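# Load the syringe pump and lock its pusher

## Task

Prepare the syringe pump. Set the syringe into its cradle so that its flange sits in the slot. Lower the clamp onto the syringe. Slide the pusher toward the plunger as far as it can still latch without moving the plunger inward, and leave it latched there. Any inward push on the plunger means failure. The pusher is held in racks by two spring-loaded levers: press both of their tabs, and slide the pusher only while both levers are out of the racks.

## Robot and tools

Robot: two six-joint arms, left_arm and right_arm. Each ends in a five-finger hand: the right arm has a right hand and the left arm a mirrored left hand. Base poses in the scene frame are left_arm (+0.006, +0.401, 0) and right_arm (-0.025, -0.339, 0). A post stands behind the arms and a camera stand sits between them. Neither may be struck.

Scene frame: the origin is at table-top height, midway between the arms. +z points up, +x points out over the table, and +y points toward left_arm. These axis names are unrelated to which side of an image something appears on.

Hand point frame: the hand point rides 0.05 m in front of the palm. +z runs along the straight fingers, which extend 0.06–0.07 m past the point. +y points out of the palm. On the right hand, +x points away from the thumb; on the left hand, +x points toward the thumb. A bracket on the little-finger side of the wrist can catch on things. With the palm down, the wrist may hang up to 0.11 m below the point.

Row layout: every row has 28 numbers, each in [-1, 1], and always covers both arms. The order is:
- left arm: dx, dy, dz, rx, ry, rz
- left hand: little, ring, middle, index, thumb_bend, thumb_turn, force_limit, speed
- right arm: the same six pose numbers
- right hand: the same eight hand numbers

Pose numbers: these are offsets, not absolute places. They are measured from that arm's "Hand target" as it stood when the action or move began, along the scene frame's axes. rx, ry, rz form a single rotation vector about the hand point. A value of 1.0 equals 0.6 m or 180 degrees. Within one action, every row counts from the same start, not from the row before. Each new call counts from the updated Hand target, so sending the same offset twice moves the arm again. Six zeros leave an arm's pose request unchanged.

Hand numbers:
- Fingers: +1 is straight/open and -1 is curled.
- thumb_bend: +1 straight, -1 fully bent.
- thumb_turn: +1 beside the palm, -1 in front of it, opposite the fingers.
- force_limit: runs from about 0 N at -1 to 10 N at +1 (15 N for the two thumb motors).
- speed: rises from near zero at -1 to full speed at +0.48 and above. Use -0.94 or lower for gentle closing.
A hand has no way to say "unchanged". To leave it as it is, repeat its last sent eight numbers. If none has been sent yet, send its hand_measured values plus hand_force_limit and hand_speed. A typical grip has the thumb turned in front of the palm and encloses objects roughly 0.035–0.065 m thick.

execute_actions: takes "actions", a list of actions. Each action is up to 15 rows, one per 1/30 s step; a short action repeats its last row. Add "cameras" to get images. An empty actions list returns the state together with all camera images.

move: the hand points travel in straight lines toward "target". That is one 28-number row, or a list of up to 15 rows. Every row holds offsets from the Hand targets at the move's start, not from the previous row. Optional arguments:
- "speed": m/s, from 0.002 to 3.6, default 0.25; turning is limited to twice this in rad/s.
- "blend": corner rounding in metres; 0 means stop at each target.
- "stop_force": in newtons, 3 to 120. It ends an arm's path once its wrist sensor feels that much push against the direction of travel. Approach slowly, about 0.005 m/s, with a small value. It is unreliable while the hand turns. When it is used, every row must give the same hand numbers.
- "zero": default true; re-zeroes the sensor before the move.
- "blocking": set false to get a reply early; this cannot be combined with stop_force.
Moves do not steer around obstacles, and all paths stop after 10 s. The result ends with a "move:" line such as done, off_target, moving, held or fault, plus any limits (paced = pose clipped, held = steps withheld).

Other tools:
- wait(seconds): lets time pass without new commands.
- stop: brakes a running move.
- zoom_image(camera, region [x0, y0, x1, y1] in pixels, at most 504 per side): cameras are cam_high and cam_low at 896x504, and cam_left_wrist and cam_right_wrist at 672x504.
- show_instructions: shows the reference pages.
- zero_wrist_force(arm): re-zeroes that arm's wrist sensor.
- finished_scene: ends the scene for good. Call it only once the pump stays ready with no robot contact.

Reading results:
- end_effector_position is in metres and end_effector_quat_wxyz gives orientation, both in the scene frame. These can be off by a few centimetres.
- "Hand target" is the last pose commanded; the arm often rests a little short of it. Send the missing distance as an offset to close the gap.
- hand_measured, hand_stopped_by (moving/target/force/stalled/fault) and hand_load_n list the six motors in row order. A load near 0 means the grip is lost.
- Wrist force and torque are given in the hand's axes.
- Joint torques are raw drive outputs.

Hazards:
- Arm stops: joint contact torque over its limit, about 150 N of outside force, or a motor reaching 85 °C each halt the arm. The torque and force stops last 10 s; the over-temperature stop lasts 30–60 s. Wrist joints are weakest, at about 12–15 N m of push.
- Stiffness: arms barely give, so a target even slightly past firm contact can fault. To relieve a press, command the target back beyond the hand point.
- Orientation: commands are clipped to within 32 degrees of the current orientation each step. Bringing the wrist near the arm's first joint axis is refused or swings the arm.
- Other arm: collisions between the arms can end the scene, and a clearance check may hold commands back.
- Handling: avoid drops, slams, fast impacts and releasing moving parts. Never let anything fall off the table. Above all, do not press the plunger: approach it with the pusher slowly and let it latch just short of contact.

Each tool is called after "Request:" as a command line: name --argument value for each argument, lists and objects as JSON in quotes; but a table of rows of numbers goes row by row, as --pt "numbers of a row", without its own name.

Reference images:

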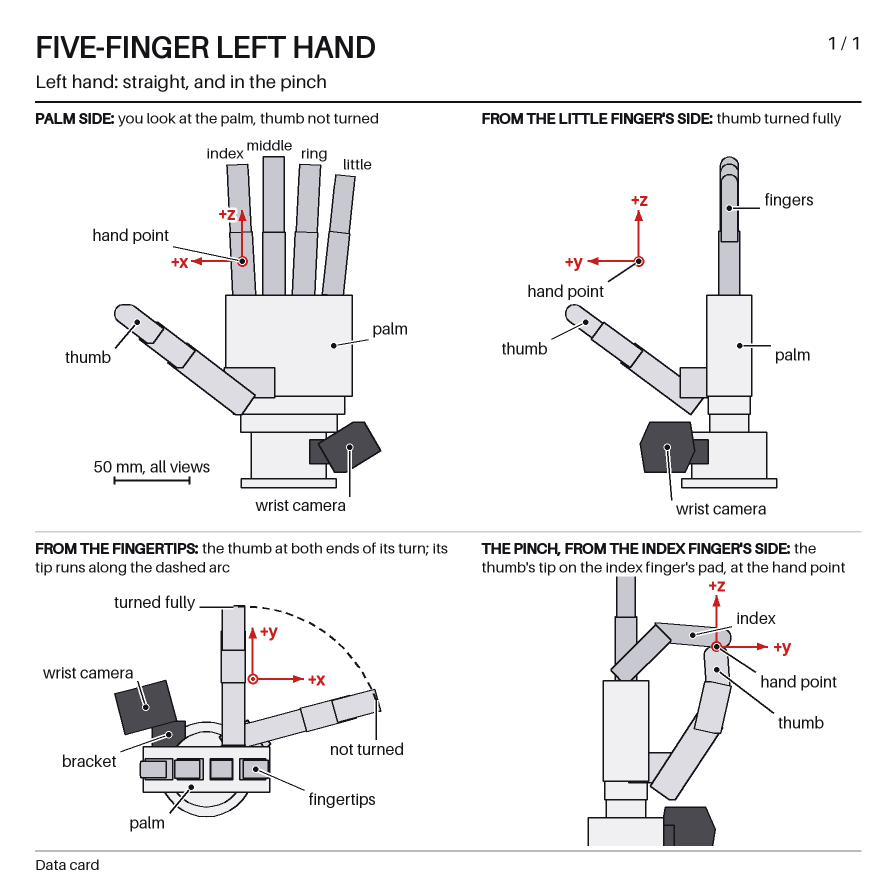

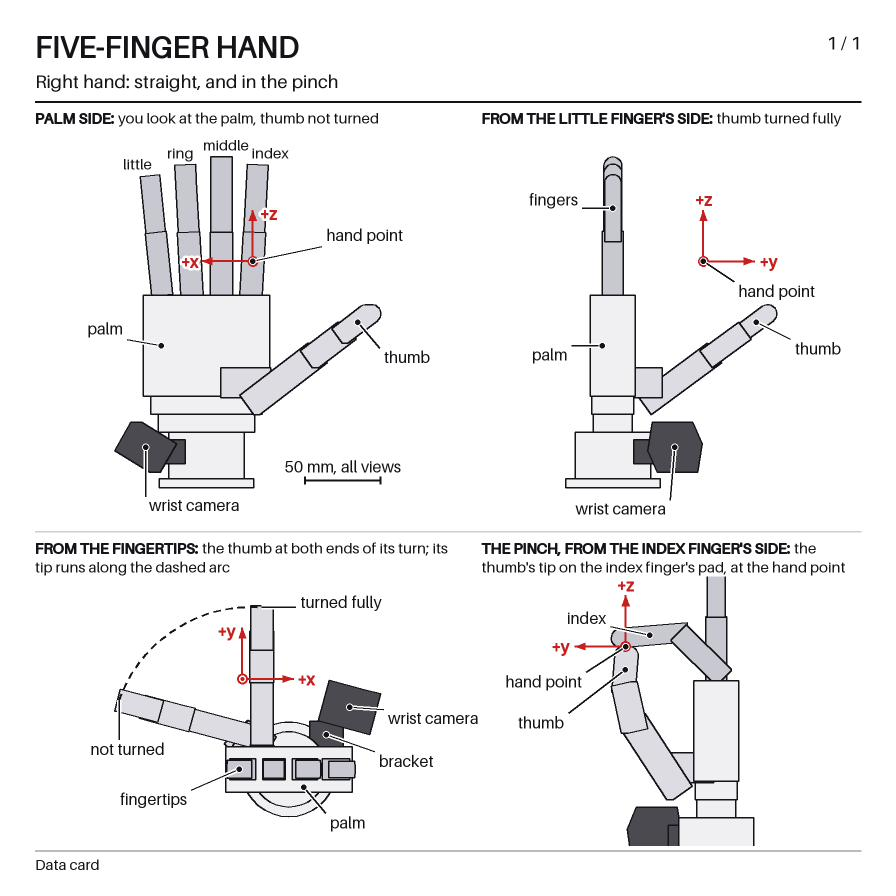

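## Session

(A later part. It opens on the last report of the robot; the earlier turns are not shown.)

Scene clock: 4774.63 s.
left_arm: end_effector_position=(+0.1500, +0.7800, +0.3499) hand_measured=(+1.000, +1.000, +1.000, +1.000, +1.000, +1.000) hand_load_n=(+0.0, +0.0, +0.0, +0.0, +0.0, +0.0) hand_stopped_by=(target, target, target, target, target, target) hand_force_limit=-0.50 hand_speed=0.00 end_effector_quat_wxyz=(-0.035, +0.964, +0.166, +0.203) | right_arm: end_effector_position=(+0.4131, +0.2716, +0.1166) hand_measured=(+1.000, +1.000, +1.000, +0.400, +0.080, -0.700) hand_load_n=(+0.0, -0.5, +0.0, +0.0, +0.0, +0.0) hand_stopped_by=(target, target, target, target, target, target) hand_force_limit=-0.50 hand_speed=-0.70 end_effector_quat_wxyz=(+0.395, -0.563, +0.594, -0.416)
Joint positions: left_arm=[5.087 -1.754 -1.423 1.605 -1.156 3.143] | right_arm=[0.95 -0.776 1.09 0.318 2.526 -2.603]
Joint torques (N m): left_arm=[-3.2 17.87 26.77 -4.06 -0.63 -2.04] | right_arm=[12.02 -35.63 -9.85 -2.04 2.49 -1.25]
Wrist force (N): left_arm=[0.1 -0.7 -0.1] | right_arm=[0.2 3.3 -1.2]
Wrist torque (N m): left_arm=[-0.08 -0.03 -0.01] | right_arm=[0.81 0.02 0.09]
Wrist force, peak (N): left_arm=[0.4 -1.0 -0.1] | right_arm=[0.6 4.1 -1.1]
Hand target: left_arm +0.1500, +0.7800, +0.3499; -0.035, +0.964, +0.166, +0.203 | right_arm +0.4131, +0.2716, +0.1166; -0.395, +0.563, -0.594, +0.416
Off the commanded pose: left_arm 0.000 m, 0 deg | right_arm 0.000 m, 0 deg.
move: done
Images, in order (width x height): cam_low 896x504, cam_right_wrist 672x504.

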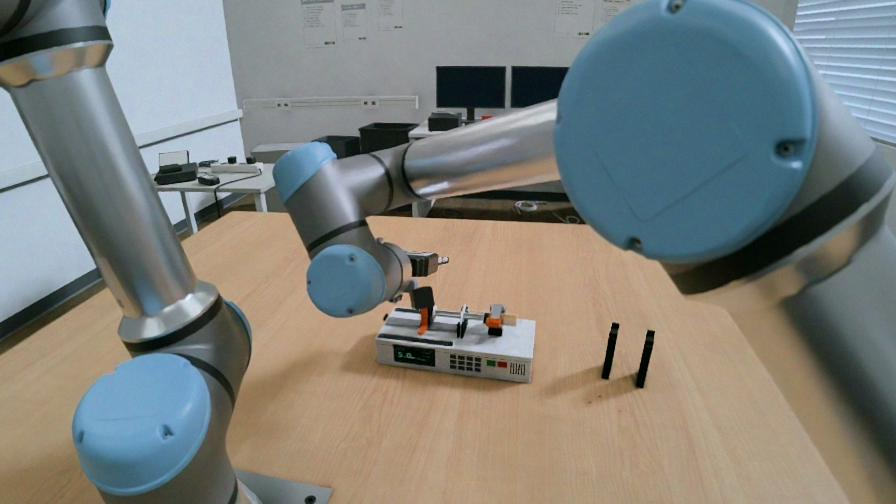

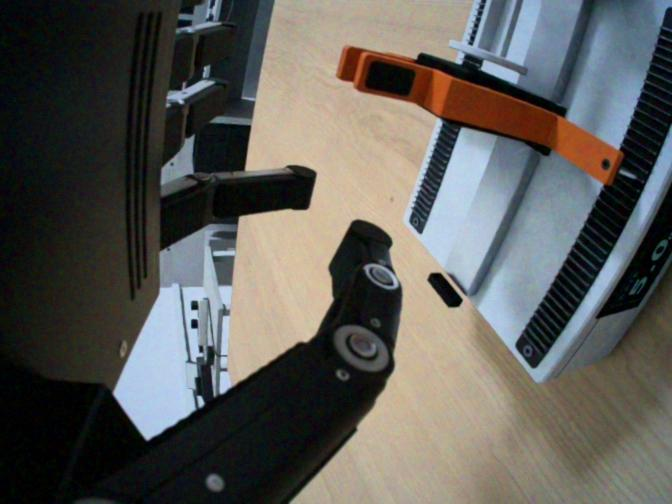

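Request:
zoom_image --camera "cam_right_wrist" --region '[400, 0, 560, 160]'

Request:
move --pt "0 0 0 0 0 0 1 1 1 1 1 1 -0.5 0 -0.003 -0.035 0.0 0 0 0 1 1 1 0.4 0.08 -0.7 -0.5 -0.7" --speed 0.04 --cameras '["cam_right_wrist"]'

Request:
zoom_image --camera "cam_right_wrist" --region '[400, 60, 560, 220]'

Scaled by 3.150 from the camera's image (finer frame: 960x720).

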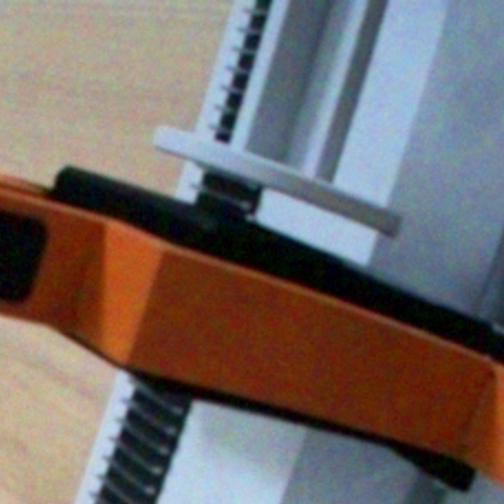

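Scene clock: 4786.10 s.
left_arm: end_effector_position=(+0.1500, +0.7800, +0.3499) hand_measured=(+1.000, +1.000, +1.000, +1.000, +1.000, +1.000) hand_load_n=(+0.0, +0.0, +0.0, +0.0, +0.0, +0.0) hand_stopped_by=(target, target, target, target, target, target) hand_force_limit=-0.50 hand_speed=0.00 end_effector_quat_wxyz=(-0.035, +0.964, +0.166, +0.203) | right_arm: end_effector_position=(+0.4113, +0.2506, +0.1166) hand_measured=(+1.000, +1.000, +1.000, +0.400, +0.080, -0.700) hand_load_n=(+0.0, +0.0, +0.0, +0.0, +0.0, +0.0) hand_stopped_by=(target, target, target, target, target, target) hand_force_limit=-0.50 hand_speed=-0.70 end_effector_quat_wxyz=(+0.395, -0.563, +0.594, -0.416)
Joint positions: left_arm=[5.087 -1.754 -1.423 1.605 -1.156 3.143] | right_arm=[0.934 -0.83 1.185 0.263 2.512 -2.619]
Joint torques (N m): left_arm=[-4.37 18.72 26.52 -3.91 -0.72 -1.97] | right_arm=[-10.69 -55.37 -8.16 -1.7 -1.04 -1.57]
Wrist force (N): left_arm=[0.1 -0.4 0.1] | right_arm=[0.4 3.1 -1.3]
Wrist torque (N m): left_arm=[-0.05 -0.03 -0.02] | right_arm=[0.78 -0.01 0.18]
Wrist force, peak (N): left_arm=[-0.1 -1.0 -0.1] | right_arm=[0.3 3.6 -1.4]
Hand target: left_arm +0.1500, +0.7800, +0.3499; -0.035, +0.964, +0.166, +0.203 | right_arm +0.4113, +0.2506, +0.1166; -0.395, +0.563, -0.594, +0.416
Off the commanded pose: left_arm 0.000 m, 0 deg | right_arm 0.000 m, 0 deg.
move: done

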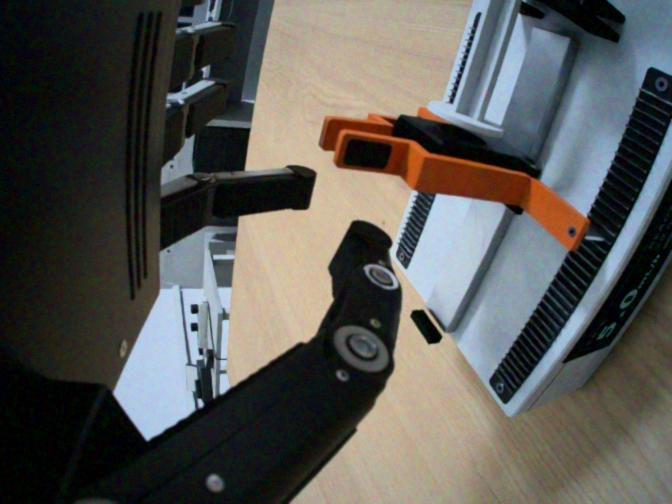

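Scaled by 3.150 from the camera's image (finer frame: 960x720).

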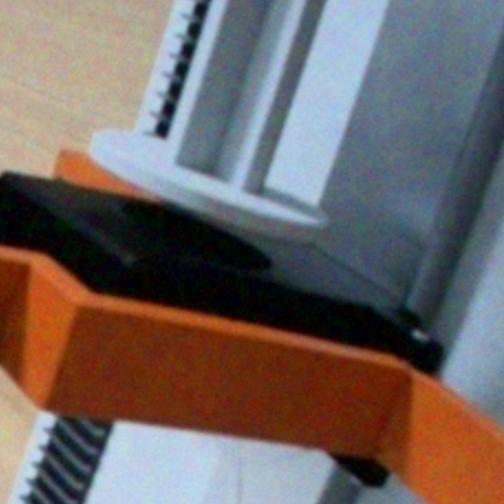

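Request:
move --pt "0 0 0 0 0 0 1 1 1 1 1 1 -0.5 0 0.002 0.0283 0.0 0 0 0 1 1 1 0.4 0.08 -0.7 -0.5 -0.7" --speed 0.04 --cameras '["cam_right_wrist"]'

Request:
zoom_image --camera "cam_right_wrist" --region '[410, 30, 550, 130]'

Scene clock: 4805.57 s.
left_arm: end_effector_position=(+0.1500, +0.7800, +0.3499) hand_measured=(+1.000, +1.000, +1.000, +1.000, +1.000, +1.000) hand_load_n=(+0.0, +0.0, +0.0, +0.0, +0.0, +0.0) hand_stopped_by=(target, target, target, target, target, target) hand_force_limit=-0.50 hand_speed=0.00 end_effector_quat_wxyz=(-0.035, +0.964, +0.166, +0.203) | right_arm: end_effector_position=(+0.4125, +0.2675, +0.1166) hand_measured=(+1.000, +1.000, +1.000, +0.400, +0.080, -0.700) hand_load_n=(+0.0, +0.0, -0.5, +0.0, +0.5, +0.0) hand_stopped_by=(target, target, target, target, target, target) hand_force_limit=-0.50 hand_speed=-0.70 end_effector_quat_wxyz=(+0.395, -0.563, +0.594, -0.416)
Joint positions: left_arm=[5.087 -1.754 -1.423 1.605 -1.156 3.143] | right_arm=[0.947 -0.787 1.11 0.307 2.523 -2.606]
Joint torques (N m): left_arm=[-3.94 18.16 25.35 -3.99 -0.69 -1.88] | right_arm=[11.75 -34.22 -26.81 3.58 2.68 1.73]
Wrist force (N): left_arm=[0.0 -0.8 0.0] | right_arm=[0.1 3.3 -1.2]
Wrist torque (N m): left_arm=[-0.11 -0.02 -0.03] | right_arm=[0.81 0.03 0.08]
Wrist force, peak (N): left_arm=[-0.3 -1.0 0.1] | right_arm=[0.5 3.6 -1.3]
Hand target: left_arm +0.1500, +0.7800, +0.3499; -0.035, +0.964, +0.166, +0.203 | right_arm +0.4125, +0.2676, +0.1166; -0.395, +0.563, -0.594, +0.416
Off the commanded pose: left_arm 0.000 m, 0 deg | right_arm 0.000 m, 0 deg.
move: done

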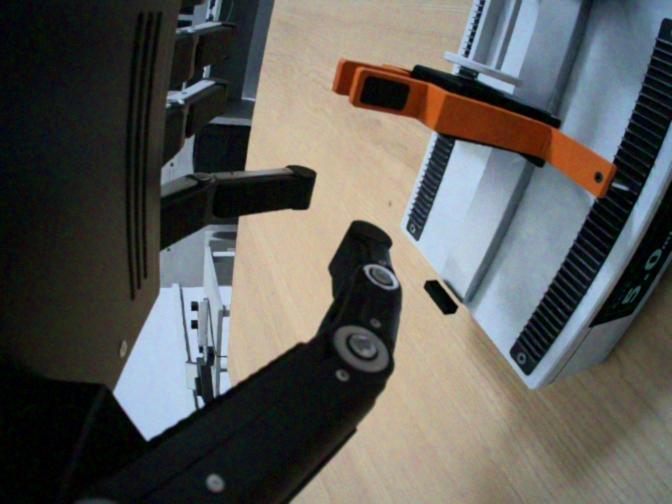

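Scaled by 3.600 from the camera's image (finer frame: 960x720).

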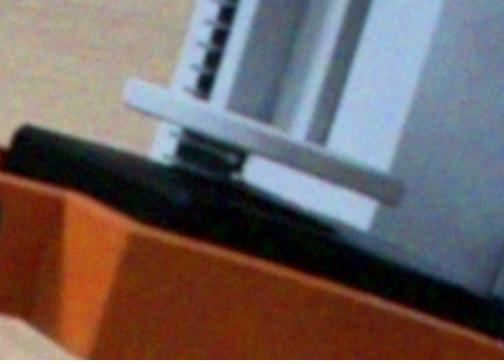

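Request:
zoom_image --camera "cam_right_wrist" --region '[435, 45, 495, 95]'

Request:
zoom_image --camera "cam_right_wrist" --region '[490, 65, 560, 125]'

Request:
zoom_image --camera "cam_right_wrist" --region '[400, 50, 460, 100]'

Scaled by 8.400 from the camera's image (finer frame: 960x720).

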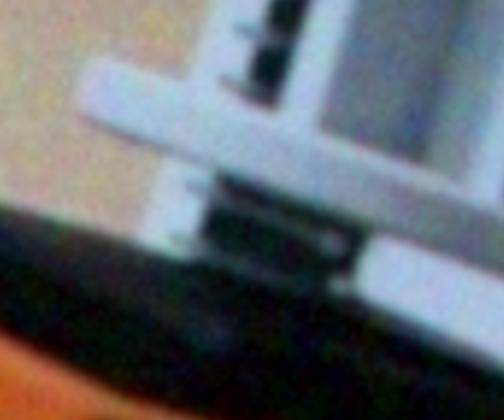

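Scaled by 7.200 from the camera's image (finer frame: 960x720).

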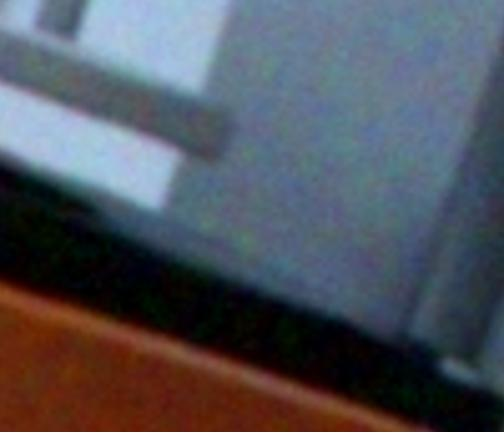

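Scaled by 8.400 from the camera's image (finer frame: 960x720).

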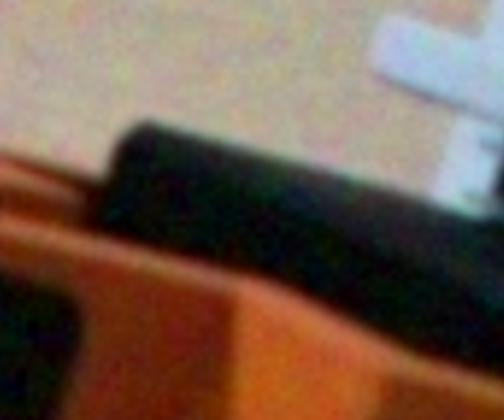

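Request:
move --pt "0 0 0 0 0 0 1 1 1 1 1 1 -0.5 0 0 0 0.02 0 0 0 1 1 1 0.4 0.08 -0.7 -0.5 -0.7" --pt "0 0 0 0 0 0 1 1 1 1 1 1 -0.5 0 0 0 0.02 0 0 0 1 1 1 1 1 1 -0.5 0.2" --pt "0 0 0 0 0 0 1 1 1 1 1 1 -0.5 0 0.0667 -0.001 -0.02 0 0 0 1 1 1 1 1 1 -0.5 0.2" --speed 0.05 --cameras '["cam_right_wrist","cam_high"]'

Scene clock: 4916.53 s.
left_arm: end_effector_position=(+0.1500, +0.7800, +0.3499) hand_measured=(+1.000, +1.000, +1.000, +1.000, +1.000, +1.000) hand_load_n=(+0.0, +0.0, +0.0, +0.0, +0.0, +0.0) hand_stopped_by=(target, target, target, target, target, target) hand_force_limit=-0.50 hand_speed=0.00 end_effector_quat_wxyz=(-0.035, +0.964, +0.166, +0.203) | right_arm: end_effector_position=(+0.4524, +0.2670, +0.1046) hand_measured=(+1.000, +1.000, +1.000, +1.000, +1.000, +1.000) hand_load_n=(+0.0, +0.0, -0.5, +0.0, +0.0, -0.5) hand_stopped_by=(target, target, target, target, target, target) hand_force_limit=-0.50 hand_speed=0.20 end_effector_quat_wxyz=(+0.395, -0.563, +0.594, -0.416)
Joint positions: left_arm=[5.087 -1.754 -1.423 1.605 -1.156 3.143] | right_arm=[0.894 -0.75 1.067 0.271 2.479 -2.657]
Joint torques (N m): left_arm=[-3.95 16.97 26.11 -3.95 -0.7 -2] | right_arm=[-12.26 -37.15 -27.97 -2.23 -0.95 -1.23]
Wrist force (N): left_arm=[0.0 -0.2 -0.2] | right_arm=[-0.1 3.3 -1.0]
Wrist torque (N m): left_arm=[-0.01 -0.02 -0.04] | right_arm=[0.81 0.05 0.15]
Wrist force, peak (N): left_arm=[0.0 -1.2 0.1] | right_arm=[0.3 3.9 -1.0]
Hand target: left_arm +0.1500, +0.7800, +0.3499; -0.035, +0.964, +0.166, +0.203 | right_arm +0.4526, +0.2670, +0.1046; -0.395, +0.563, -0.594, +0.416
Off the commanded pose: left_arm 0.000 m, 0 deg | right_arm 0.000 m, 0 deg.
move: done
Images, in order (width x height): cam_high 896x504, cam_right_wrist 672x504.

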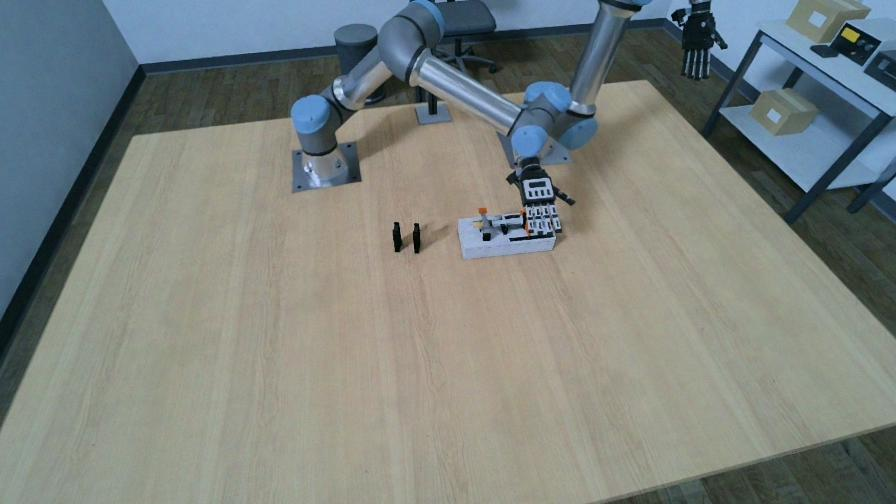

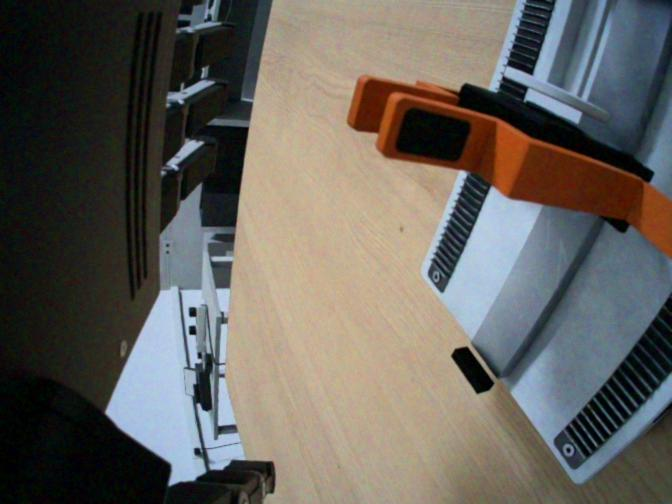

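Request:
zoom_image --camera "cam_right_wrist" --region '[450, 55, 660, 195]'

Request:
zoom_image --camera "cam_right_wrist" --region '[490, 60, 560, 130]'

Request:
zoom_image --camera "cam_right_wrist" --region '[550, 80, 620, 150]'

Scaled by 2.400 from the camera's image (finer frame: 960x720).

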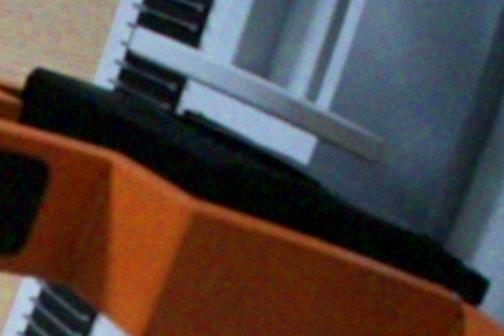

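Scaled by 7.200 from the camera's image (finer frame: 960x720).

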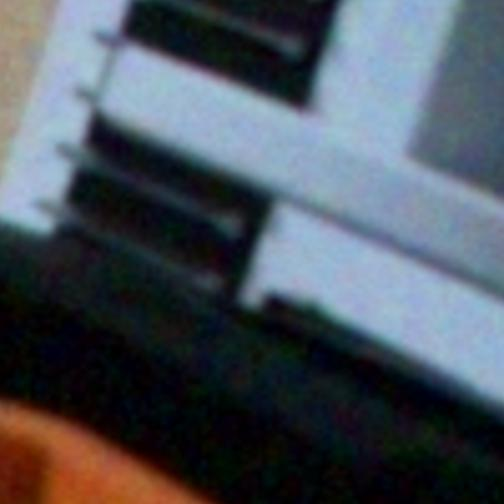

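Scaled by 7.200 from the camera's image (finer frame: 960x720).

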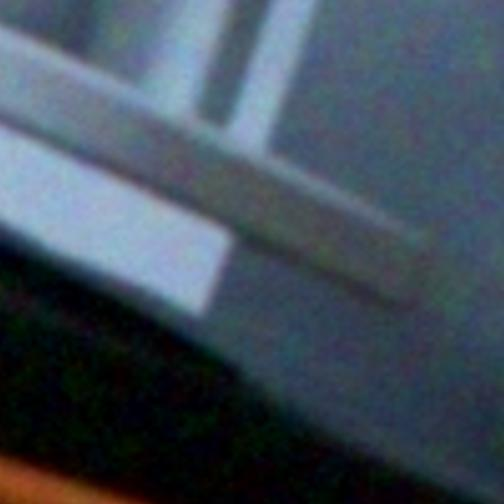

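Request:
move --target '[0,0,0,0,0,0,1,1,1,1,1,1,-0.5,0,-0.0005,-0.01,0,0,0,0,1,1,1,1,1,1,-0.5,0.2]' --speed 0.04 --cameras '["cam_right_wrist"]'

Request:
zoom_image --camera "cam_right_wrist" --region '[450, 55, 660, 195]'

Request:
zoom_image --camera "cam_right_wrist" --region '[480, 85, 550, 155]'

Request:
zoom_image --camera "cam_right_wrist" --region '[540, 105, 610, 175]'

Scene clock: 4942.57 s.
left_arm: end_effector_position=(+0.1500, +0.7800, +0.3499) hand_measured=(+1.000, +1.000, +1.000, +1.000, +1.000, +1.000) hand_load_n=(+0.0, +0.0, +0.0, +0.0, +0.0, +0.0) hand_stopped_by=(target, target, target, target, target, target) hand_force_limit=-0.50 hand_speed=0.00 end_effector_quat_wxyz=(-0.035, +0.964, +0.166, +0.203) | right_arm: end_effector_position=(+0.4523, +0.2610, +0.1046) hand_measured=(+1.000, +1.000, +1.000, +1.000, +1.000, +1.000) hand_load_n=(+0.0, +0.0, +0.0, +0.0, +0.0, +0.0) hand_stopped_by=(target, target, target, target, target, target) hand_force_limit=-0.50 hand_speed=0.20 end_effector_quat_wxyz=(+0.395, -0.563, +0.594, -0.416)
Joint positions: left_arm=[5.087 -1.754 -1.423 1.605 -1.156 3.143] | right_arm=[0.889 -0.765 1.095 0.255 2.475 -2.662]
Joint torques (N m): left_arm=[-3.67 17.8 25.54 -3.94 -0.51 -1.74] | right_arm=[-10.79 -56.79 -6.49 -2.1 -1.09 -1.68]
Wrist force (N): left_arm=[0.1 -0.9 -0.2] | right_arm=[0.1 3.4 -1.3]
Wrist torque (N m): left_arm=[-0.11 -0.04 -0.01] | right_arm=[0.84 0.03 0.17]
Wrist force, peak (N): left_arm=[0.0 -1.1 -0.2] | right_arm=[0.3 3.8 -1.2]
Hand target: left_arm +0.1500, +0.7800, +0.3499; -0.035, +0.964, +0.166, +0.203 | right_arm +0.4523, +0.2610, +0.1046; -0.395, +0.563, -0.594, +0.416
Off the commanded pose: left_arm 0.000 m, 0 deg | right_arm 0.000 m, 0 deg.
move: done

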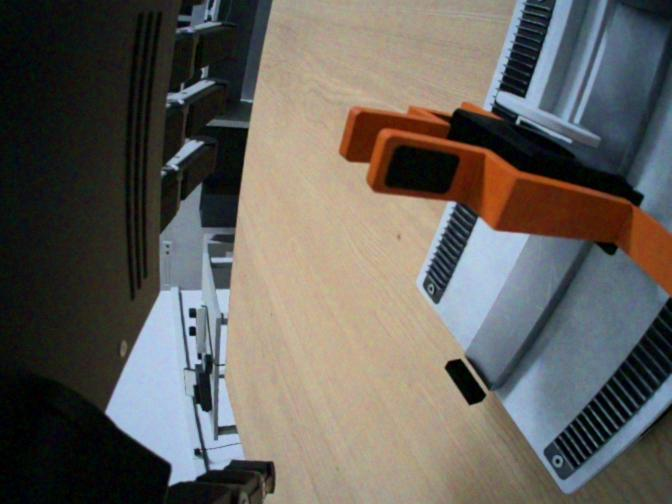

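Scaled by 2.400 from the camera's image (finer frame: 960x720).

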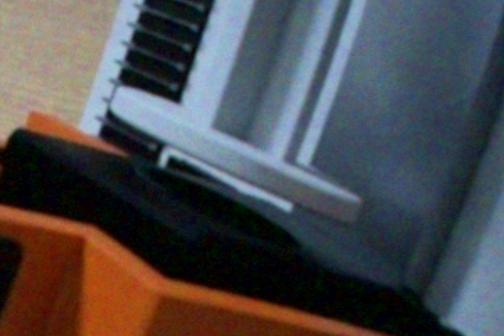

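Scaled by 7.200 from the camera's image (finer frame: 960x720).

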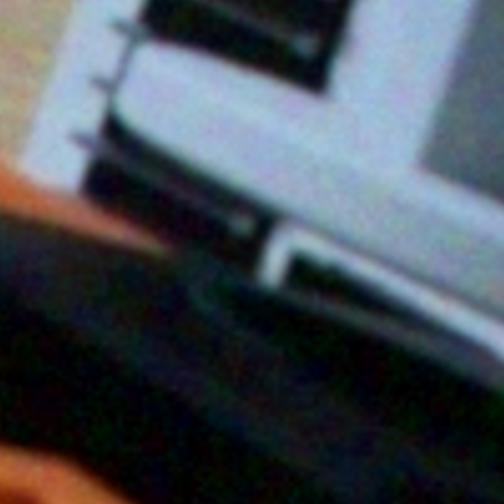

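Scaled by 7.200 from the camera's image (finer frame: 960x720).

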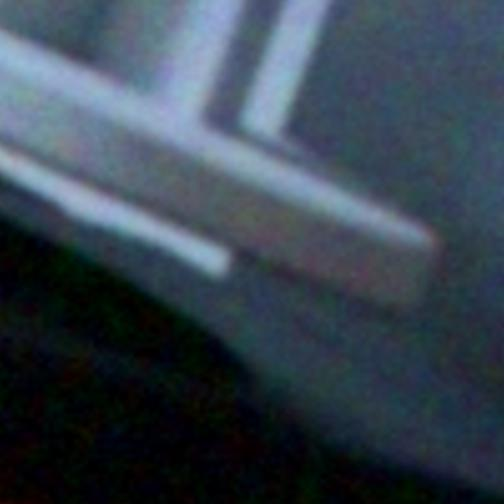

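Request:
move --pt "0 0 0 0 0 0 1 1 1 1 1 1 -0.5 0 -0.0693 0.005 0.07 0 0 0 1 1 1 1 1 1 -0.5 0.2" --pt "0 0 0 0 0 0 1 1 1 1 1 1 -0.5 0 -0.0693 0.005 0.07 0 0 0 1 1 1 0.4 0.08 -0.7 -0.5 0.0" --pt "0 0 0 0 0 0 1 1 1 1 1 1 -0.5 0 -0.0755 -0.0603 0.06 0 0 0 1 1 1 0.4 0.08 -0.7 -0.5 0.0" --pt "0 0 0 0 0 0 1 1 1 1 1 1 -0.5 0 -0.0755 -0.0603 0.02 0 0 0 1 1 1 0.4 0.08 -0.7 -0.5 0.0" --speed 0.05 --cameras '["cam_right_wrist"]'

Scene clock: 5005.87 s.
left_arm: end_effector_position=(+0.1500, +0.7800, +0.3499) hand_measured=(+1.000, +1.000, +1.000, +1.000, +1.000, +1.000) hand_load_n=(+0.0, +0.0, +0.0, +0.0, +0.0, +0.0) hand_stopped_by=(target, target, target, target, target, target) hand_force_limit=-0.50 hand_speed=0.00 end_effector_quat_wxyz=(-0.035, +0.964, +0.166, +0.203) | right_arm: end_effector_position=(+0.4070, +0.2248, +0.1166) hand_measured=(+1.000, +1.000, +1.000, +0.400, +0.080, -0.700) hand_load_n=(+0.0, +0.0, +0.0, +0.0, +0.5, +0.0) hand_stopped_by=(target, target, target, target, target, target) hand_force_limit=-0.50 hand_speed=0.00 end_effector_quat_wxyz=(+0.395, -0.563, +0.594, -0.416)
Joint positions: left_arm=[5.087 -1.754 -1.423 1.605 -1.156 3.143] | right_arm=[0.915 -0.895 1.296 0.202 2.497 -2.637]
Joint torques (N m): left_arm=[-3.56 18.4 25.27 -3.88 -0.73 -1.79] | right_arm=[-10.77 -29.96 -9.3 -2.29 -1.07 -1.81]
Wrist force (N): left_arm=[0.2 -0.9 -0.1] | right_arm=[0.6 3.3 -1.3]
Wrist torque (N m): left_arm=[-0.12 -0.03 0.00] | right_arm=[0.81 -0.04 0.21]
Wrist force, peak (N): left_arm=[0.3 -0.9 -0.5] | right_arm=[0.4 3.7 -1.5]
Hand target: left_arm +0.1500, +0.7800, +0.3499; -0.035, +0.964, +0.166, +0.203 | right_arm +0.4070, +0.2248, +0.1166; -0.395, +0.563, -0.594, +0.416
Off the commanded pose: left_arm 0.000 m, 0 deg | right_arm 0.000 m, 0 deg.
move: done

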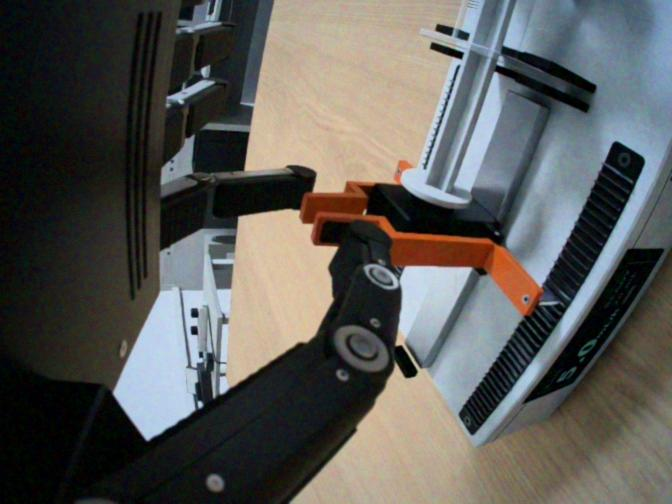

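Request:
move --target '[0,0,0,0,0,0,1,1,1,1,1,1,-0.5,0,0.0135,0,0,0,0,0,1,1,1,0.2,0.08,-0.7,0.4,-0.9]' --speed 0.01 --cameras '[]'

Request:
move --target '[0,0,0,0,0,0,1,1,1,1,1,1,-0.5,0,0.0047,0,0,0,0,0,1,1,1,-0.02,0.08,-0.7,0.4,-0.9]' --speed 0.01 --cameras '["cam_right_wrist"]'

Request:
zoom_image --camera "cam_right_wrist" --region '[510, 260, 590, 340]'

Request:
zoom_image --camera "cam_right_wrist" --region '[400, 160, 520, 260]'

Scene clock: 5022.87 s.
left_arm: end_effector_position=(+0.1500, +0.7800, +0.3499) hand_measured=(+1.000, +1.000, +1.000, +1.000, +1.000, +1.000) hand_load_n=(+0.0, +0.0, +0.0, +0.0, +0.5, +0.0) hand_stopped_by=(target, target, target, target, target, target) hand_force_limit=-0.50 hand_speed=0.00 end_effector_quat_wxyz=(-0.035, +0.964, +0.166, +0.203) | right_arm: end_effector_position=(+0.4149, +0.2248, +0.1166) hand_measured=(+1.000, +1.000, +1.000, +0.200, +0.080, -0.700) hand_load_n=(+0.0, +0.0, +0.0, +0.0, +0.0, +0.0) hand_stopped_by=(target, target, target, target, target, target) hand_force_limit=0.40 hand_speed=-0.90 end_effector_quat_wxyz=(+0.395, -0.563, +0.594, -0.416)
Joint positions: left_arm=[5.087 -1.754 -1.423 1.605 -1.156 3.143] | right_arm=[0.904 -0.89 1.286 0.199 2.487 -2.648]
Joint torques (N m): left_arm=[-3.37 16.89 26.02 -3.83 -0.66 -1.76] | right_arm=[-12.2 -32.19 -28.66 -2.23 -1.33 -1.75]
Wrist force (N): left_arm=[0.0 -0.6 0.0] | right_arm=[0.4 3.3 -1.5]
Wrist torque (N m): left_arm=[-0.08 -0.01 -0.03] | right_arm=[0.83 0.01 0.21]
Wrist force, peak (N): left_arm=[-0.2 -1.1 -0.1] | right_arm=[0.4 3.6 -1.5]
Hand target: left_arm +0.1500, +0.7800, +0.3499; -0.035, +0.964, +0.166, +0.203 | right_arm +0.4151, +0.2248, +0.1166; -0.395, +0.563, -0.594, +0.416
Off the commanded pose: left_arm 0.000 m, 0 deg | right_arm 0.000 m, 0 deg.
move: done

Scene clock: 5023.93 s.
left_arm: end_effector_position=(+0.1500, +0.7800, +0.3499) hand_measured=(+1.000, +1.000, +1.000, +1.000, +1.000, +1.000) hand_load_n=(+0.0, +0.0, +0.0, +0.0, +0.0, +0.0) hand_stopped_by=(target, target, target, target, target, target) hand_force_limit=-0.50 hand_speed=0.00 end_effector_quat_wxyz=(-0.035, +0.964, +0.166, +0.203) | right_arm: end_effector_position=(+0.4179, +0.2248, +0.1166) hand_measured=(+1.000, +1.000, +1.000, -0.018, +0.080, -0.700) hand_load_n=(+0.0, +0.0, +0.0, +7.0, +4.0, -0.5) hand_stopped_by=(target, target, target, force, target, target) hand_force_limit=0.40 hand_speed=-0.90 end_effector_quat_wxyz=(+0.395, -0.563, +0.594, -0.416)
Joint positions: left_arm=[5.087 -1.754 -1.423 1.605 -1.156 3.143] | right_arm=[0.899 -0.888 1.283 0.197 2.484 -2.652]
Joint torques (N m): left_arm=[-3.84 18.15 25.46 -3.96 -0.72 -1.76] | right_arm=[-12.55 -27.18 -21.1 -0.98 -1.17 -1.78]
Wrist force (N): left_arm=[-0.3 -0.8 -0.1] | right_arm=[-0.7 -2.6 -5.9]
Wrist torque (N m): left_arm=[-0.11 0.02 -0.04] | right_arm=[0.67 0.15 0.12]
Wrist force, peak (N): left_arm=[0.1 -0.9 -0.1] | right_arm=[-0.3 -3.6 -8.9]
Hand target: left_arm +0.1500, +0.7800, +0.3499; -0.035, +0.964, +0.166, +0.203 | right_arm +0.4179, +0.2248, +0.1166; -0.395, +0.563, -0.594, +0.416
Off the commanded pose: left_arm 0.000 m, 0 deg | right_arm 0.000 m, 0 deg.
move: done

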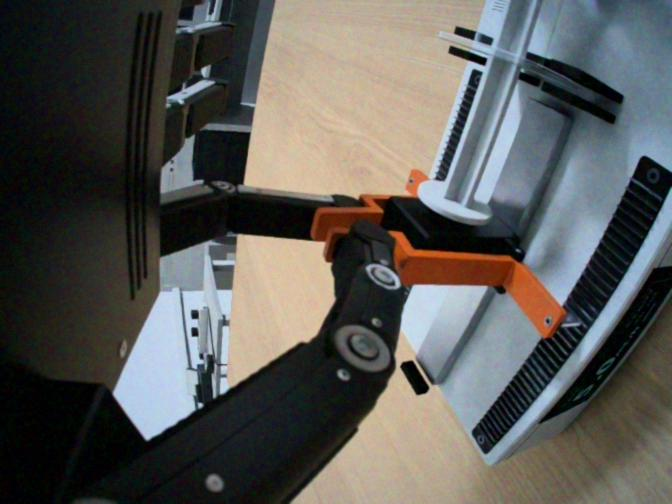

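Scaled by 6.300 from the camera's image (finer frame: 960x720).

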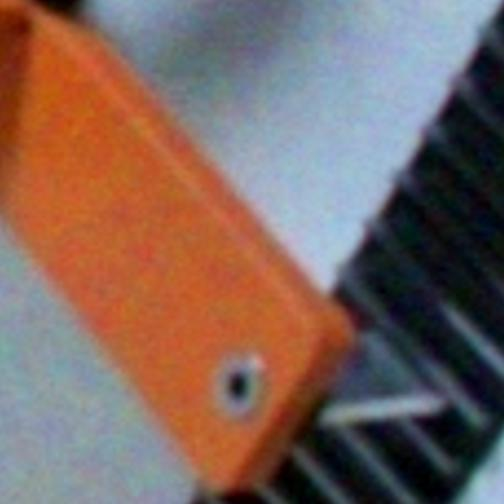

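Scaled by 4.200 from the camera's image (finer frame: 960x720).

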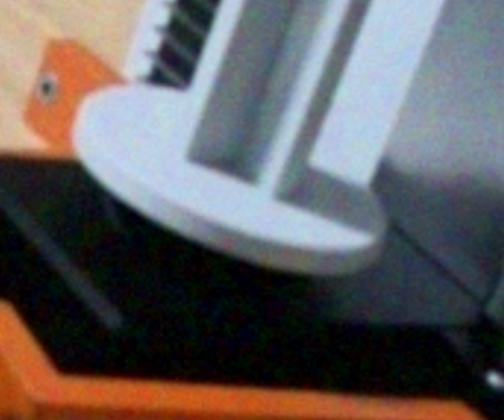

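Request:
move --target '[0,0,0,0,0,0,1,1,1,1,1,1,-0.5,0,-0.0002,-0.0045,0,0,0,0,1,1,1,-0.02,0.08,-0.7,0.4,-0.9]' --speed 0.004 --stop_force 4.5 --cameras '["cam_right_wrist","cam_low"]'

Request:
zoom_image --camera "cam_right_wrist" --region '[510, 260, 590, 340]'

Request:
zoom_image --camera "cam_right_wrist" --region '[400, 160, 520, 260]'

Request:
zoom_image --camera "cam_low" --region '[400, 305, 440, 345]'

Scene clock: 5032.10 s.
left_arm: end_effector_position=(+0.1500, +0.7800, +0.3499) hand_measured=(+1.000, +1.000, +1.000, +1.000, +1.000, +1.000) hand_load_n=(+0.0, +0.0, +0.0, +0.5, +0.0, -0.5) hand_stopped_by=(target, target, target, target, target, target) hand_force_limit=-0.50 hand_speed=0.00 end_effector_quat_wxyz=(-0.035, +0.964, +0.166, +0.203) | right_arm: end_effector_position=(+0.4178, +0.2221, +0.1166) hand_measured=(+1.000, +1.000, +1.000, -0.018, +0.080, -0.700) hand_load_n=(+0.0, -0.5, -0.5, +8.0, +4.0, +0.0) hand_stopped_by=(target, target, target, force, target, target) hand_force_limit=0.40 hand_speed=-0.90 end_effector_quat_wxyz=(+0.395, -0.563, +0.594, -0.416)
Joint positions: left_arm=[5.087 -1.754 -1.423 1.605 -1.156 3.143] | right_arm=[0.897 -0.894 1.293 0.191 2.482 -2.654]
Joint torques (N m): left_arm=[-2.41 18.23 25.84 -3.81 -0.73 -1.61] | right_arm=[-13.76 -46.73 -4.28 -1.54 -1 -2.02]
Wrist force (N): left_arm=[0.4 -0.4 -0.1] | right_arm=[-2.4 -2.5 -5.9]
Wrist torque (N m): left_arm=[-0.05 -0.08 -0.01] | right_arm=[0.84 0.12 0.15]
Wrist force, peak (N): left_arm=[0.1 -1.1 0.1] | right_arm=[-2.9 -7.2 -6.8]
Hand target: left_arm +0.1500, +0.7800, +0.3499; -0.035, +0.964, +0.166, +0.203 | right_arm +0.4178, +0.2221, +0.1166; -0.395, +0.563, -0.594, +0.416
Off the commanded pose: left_arm 0.000 m, 0 deg | right_arm 0.000 m, 0 deg.
move: done
Images, in order (width x height): cam_low 896x504, cam_right_wrist 672x504.

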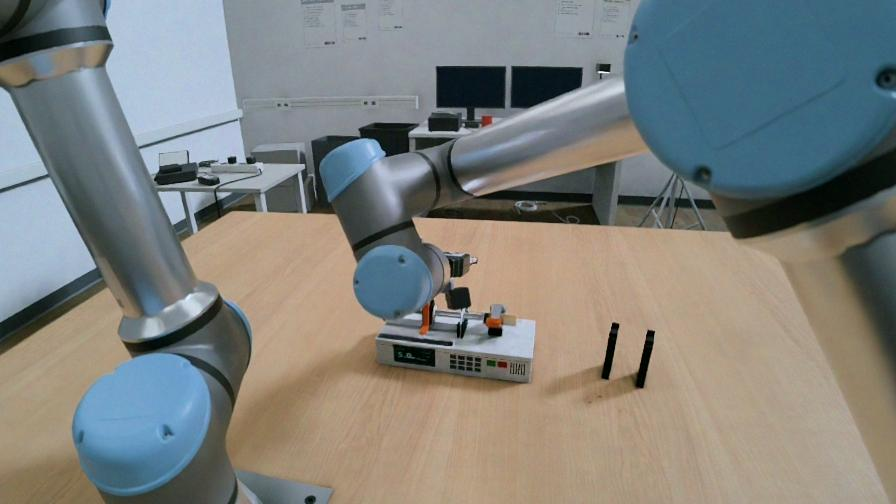

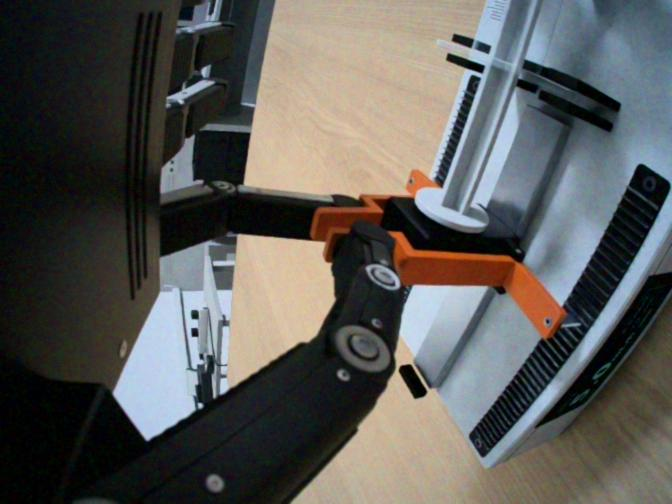

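Scaled by 6.300 from the camera's image (finer frame: 960x720).

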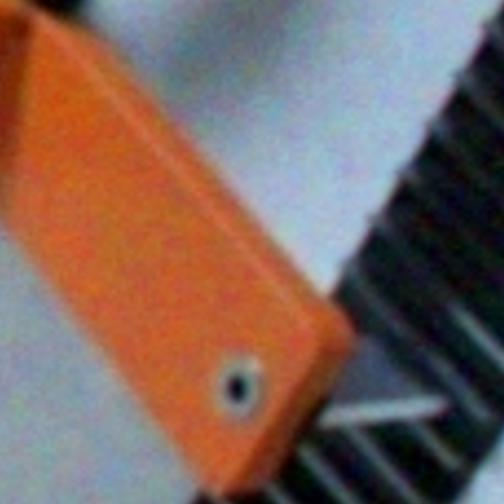

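Scaled by 4.200 from the camera's image (finer frame: 960x720).

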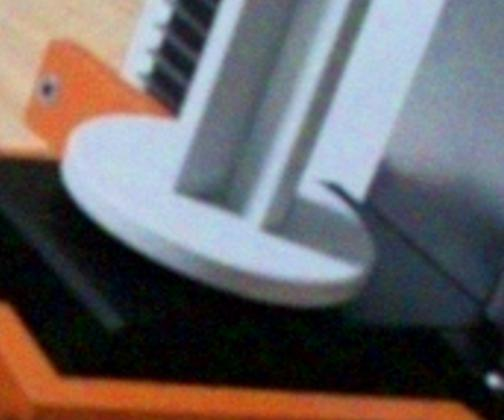

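Scaled by 12.600 from the camera's image (finer frame: 1280x720).

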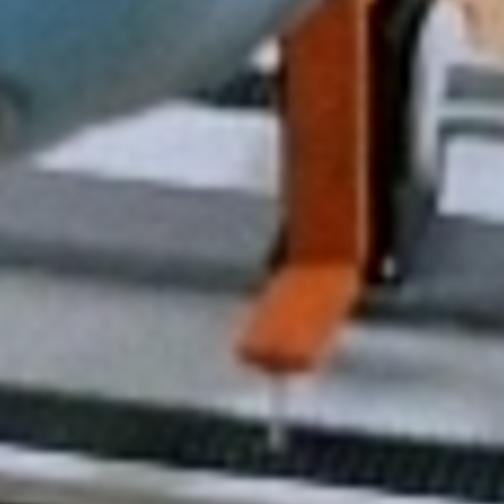

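Request:
move --target '[0,0,0,0,0,0,1,1,1,1,1,1,-0.5,0,-0.0033,0.0003,0,0,0,0,1,1,1,0.04,0.08,-0.7,0.4,-0.9]' --speed 0.01 --cameras '[]'

Request:
move --target '[0,0,0,0,0,0,1,1,1,1,1,1,-0.5,0,-0.0042,0,0,0,0,0,1,1,1,0.11,0.08,-0.7,0.4,-0.9]' --speed 0.01 --cameras '["cam_right_wrist","cam_low"]'

Request:
zoom_image --camera "cam_right_wrist" --region '[510, 260, 590, 340]'

Request:
zoom_image --camera "cam_right_wrist" --region '[400, 160, 520, 260]'

Request:
zoom_image --camera "cam_low" --region '[400, 305, 440, 345]'

Scene clock: 5048.03 s.
left_arm: end_effector_position=(+0.1500, +0.7800, +0.3499) hand_measured=(+1.000, +1.000, +1.000, +1.000, +1.000, +1.000) hand_load_n=(+0.0, +0.0, +0.0, +0.0, +0.0, +0.0) hand_stopped_by=(target, target, target, target, target, target) hand_force_limit=-0.50 hand_speed=0.00 end_effector_quat_wxyz=(-0.035, +0.964, +0.166, +0.203) | right_arm: end_effector_position=(+0.4158, +0.2222, +0.1166) hand_measured=(+1.000, +1.000, +1.000, +0.040, +0.080, -0.700) hand_load_n=(+0.0, +0.0, +0.5, +6.5, +2.0, +0.0) hand_stopped_by=(target, target, target, target, target, target) hand_force_limit=0.40 hand_speed=-0.90 end_effector_quat_wxyz=(+0.395, -0.563, +0.594, -0.416)
Joint positions: left_arm=[5.087 -1.754 -1.423 1.605 -1.156 3.143] | right_arm=[0.9 -0.895 1.295 0.192 2.484 -2.652]
Joint torques (N m): left_arm=[-3.44 17.99 26.36 -3.97 -0.73 -1.6] | right_arm=[10.57 -49.36 -5.63 4.28 2.42 1.63]
Wrist force (N): left_arm=[-0.1 -0.6 0.1] | right_arm=[-0.7 -1.3 -2.3]
Wrist torque (N m): left_arm=[-0.10 0.01 -0.03] | right_arm=[0.70 -0.01 0.08]
Wrist force, peak (N): left_arm=[-0.1 -1.2 0.1] | right_arm=[-2.5 -3.4 -7.9]
Hand target: left_arm +0.1500, +0.7800, +0.3499; -0.035, +0.964, +0.166, +0.203 | right_arm +0.4158, +0.2223, +0.1166; -0.395, +0.563, -0.594, +0.416
Off the commanded pose: left_arm 0.000 m, 0 deg | right_arm 0.000 m, 0 deg.
move: done

Scene clock: 5048.57 s.
left_arm: end_effector_position=(+0.1500, +0.7800, +0.3499) hand_measured=(+1.000, +1.000, +1.000, +1.000, +1.000, +1.000) hand_load_n=(+0.0, +0.5, +0.0, +0.0, +0.0, +0.0) hand_stopped_by=(target, target, target, target, target, target) hand_force_limit=-0.50 hand_speed=0.00 end_effector_quat_wxyz=(-0.035, +0.964, +0.166, +0.203) | right_arm: end_effector_position=(+0.4133, +0.2223, +0.1166) hand_measured=(+1.000, +1.000, +1.000, +0.110, +0.080, -0.700) hand_load_n=(+0.0, +0.0, -0.5, +2.5, +1.5, +0.0) hand_stopped_by=(target, target, target, moving, target, target) hand_force_limit=0.40 hand_speed=-0.90 end_effector_quat_wxyz=(+0.395, -0.563, +0.594, -0.416)
Joint positions: left_arm=[5.087 -1.754 -1.423 1.605 -1.156 3.143] | right_arm=[0.903 -0.896 1.298 0.193 2.487 -2.648]
Joint torques (N m): left_arm=[-3 18.4 26 -4.09 -0.65 -1.61] | right_arm=[11.92 -51.05 -7.27 3.7 2.47 1.79]
Wrist force (N): left_arm=[0.4 -0.5 -0.4] | right_arm=[-0.1 3.3 -2.0]
Wrist torque (N m): left_arm=[-0.04 -0.10 0.00] | right_arm=[0.78 -0.01 0.11]
Wrist force, peak (N): left_arm=[0.3 -1.0 -0.1] | right_arm=[0.5 4.1 -4.6]
Hand target: left_arm +0.1500, +0.7800, +0.3499; -0.035, +0.964, +0.166, +0.203 | right_arm +0.4133, +0.2223, +0.1166; -0.395, +0.563, -0.594, +0.416
Off the commanded pose: left_arm 0.000 m, 0 deg | right_arm 0.000 m, 0 deg.
move: done
Images, in order (width x height): cam_low 896x504, cam_right_wrist 672x504.

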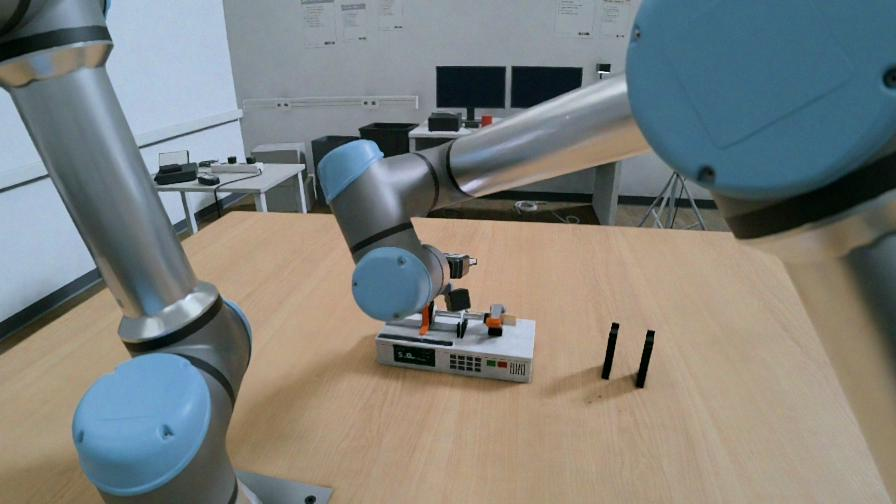

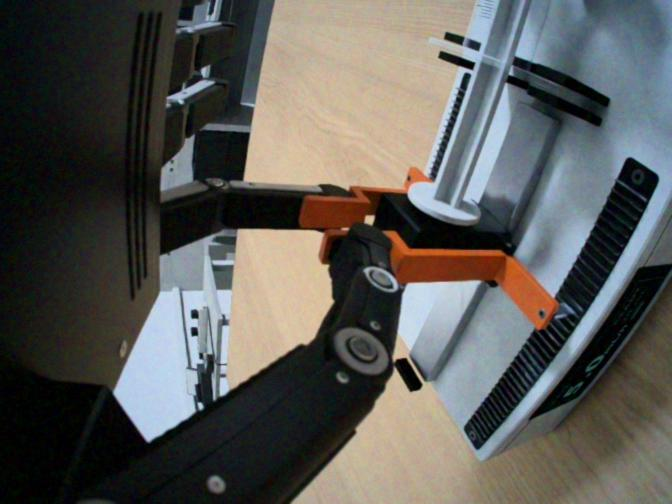

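Scaled by 6.300 from the camera's image (finer frame: 960x720).

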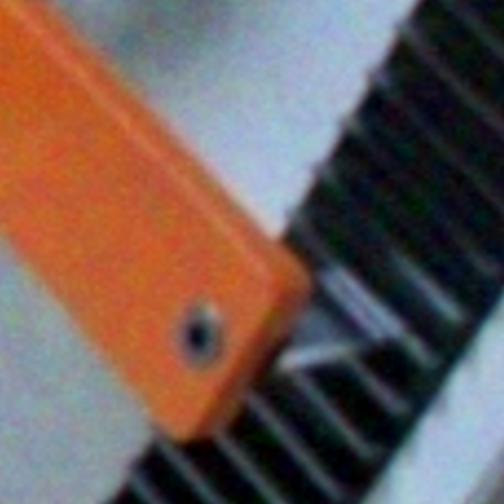

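Scaled by 4.200 from the camera's image (finer frame: 960x720).

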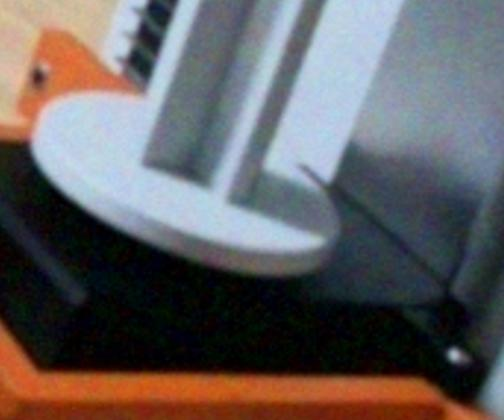

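Scaled by 12.600 from the camera's image (finer frame: 1280x720).

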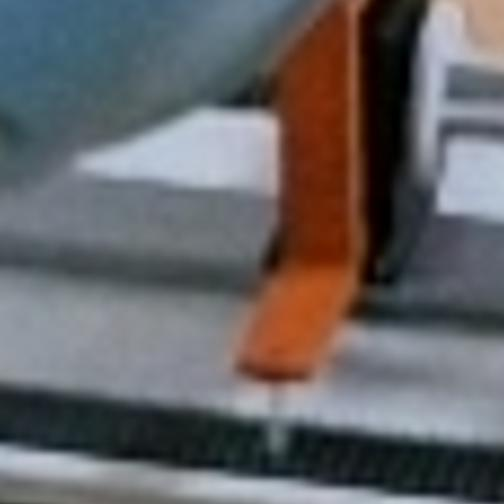

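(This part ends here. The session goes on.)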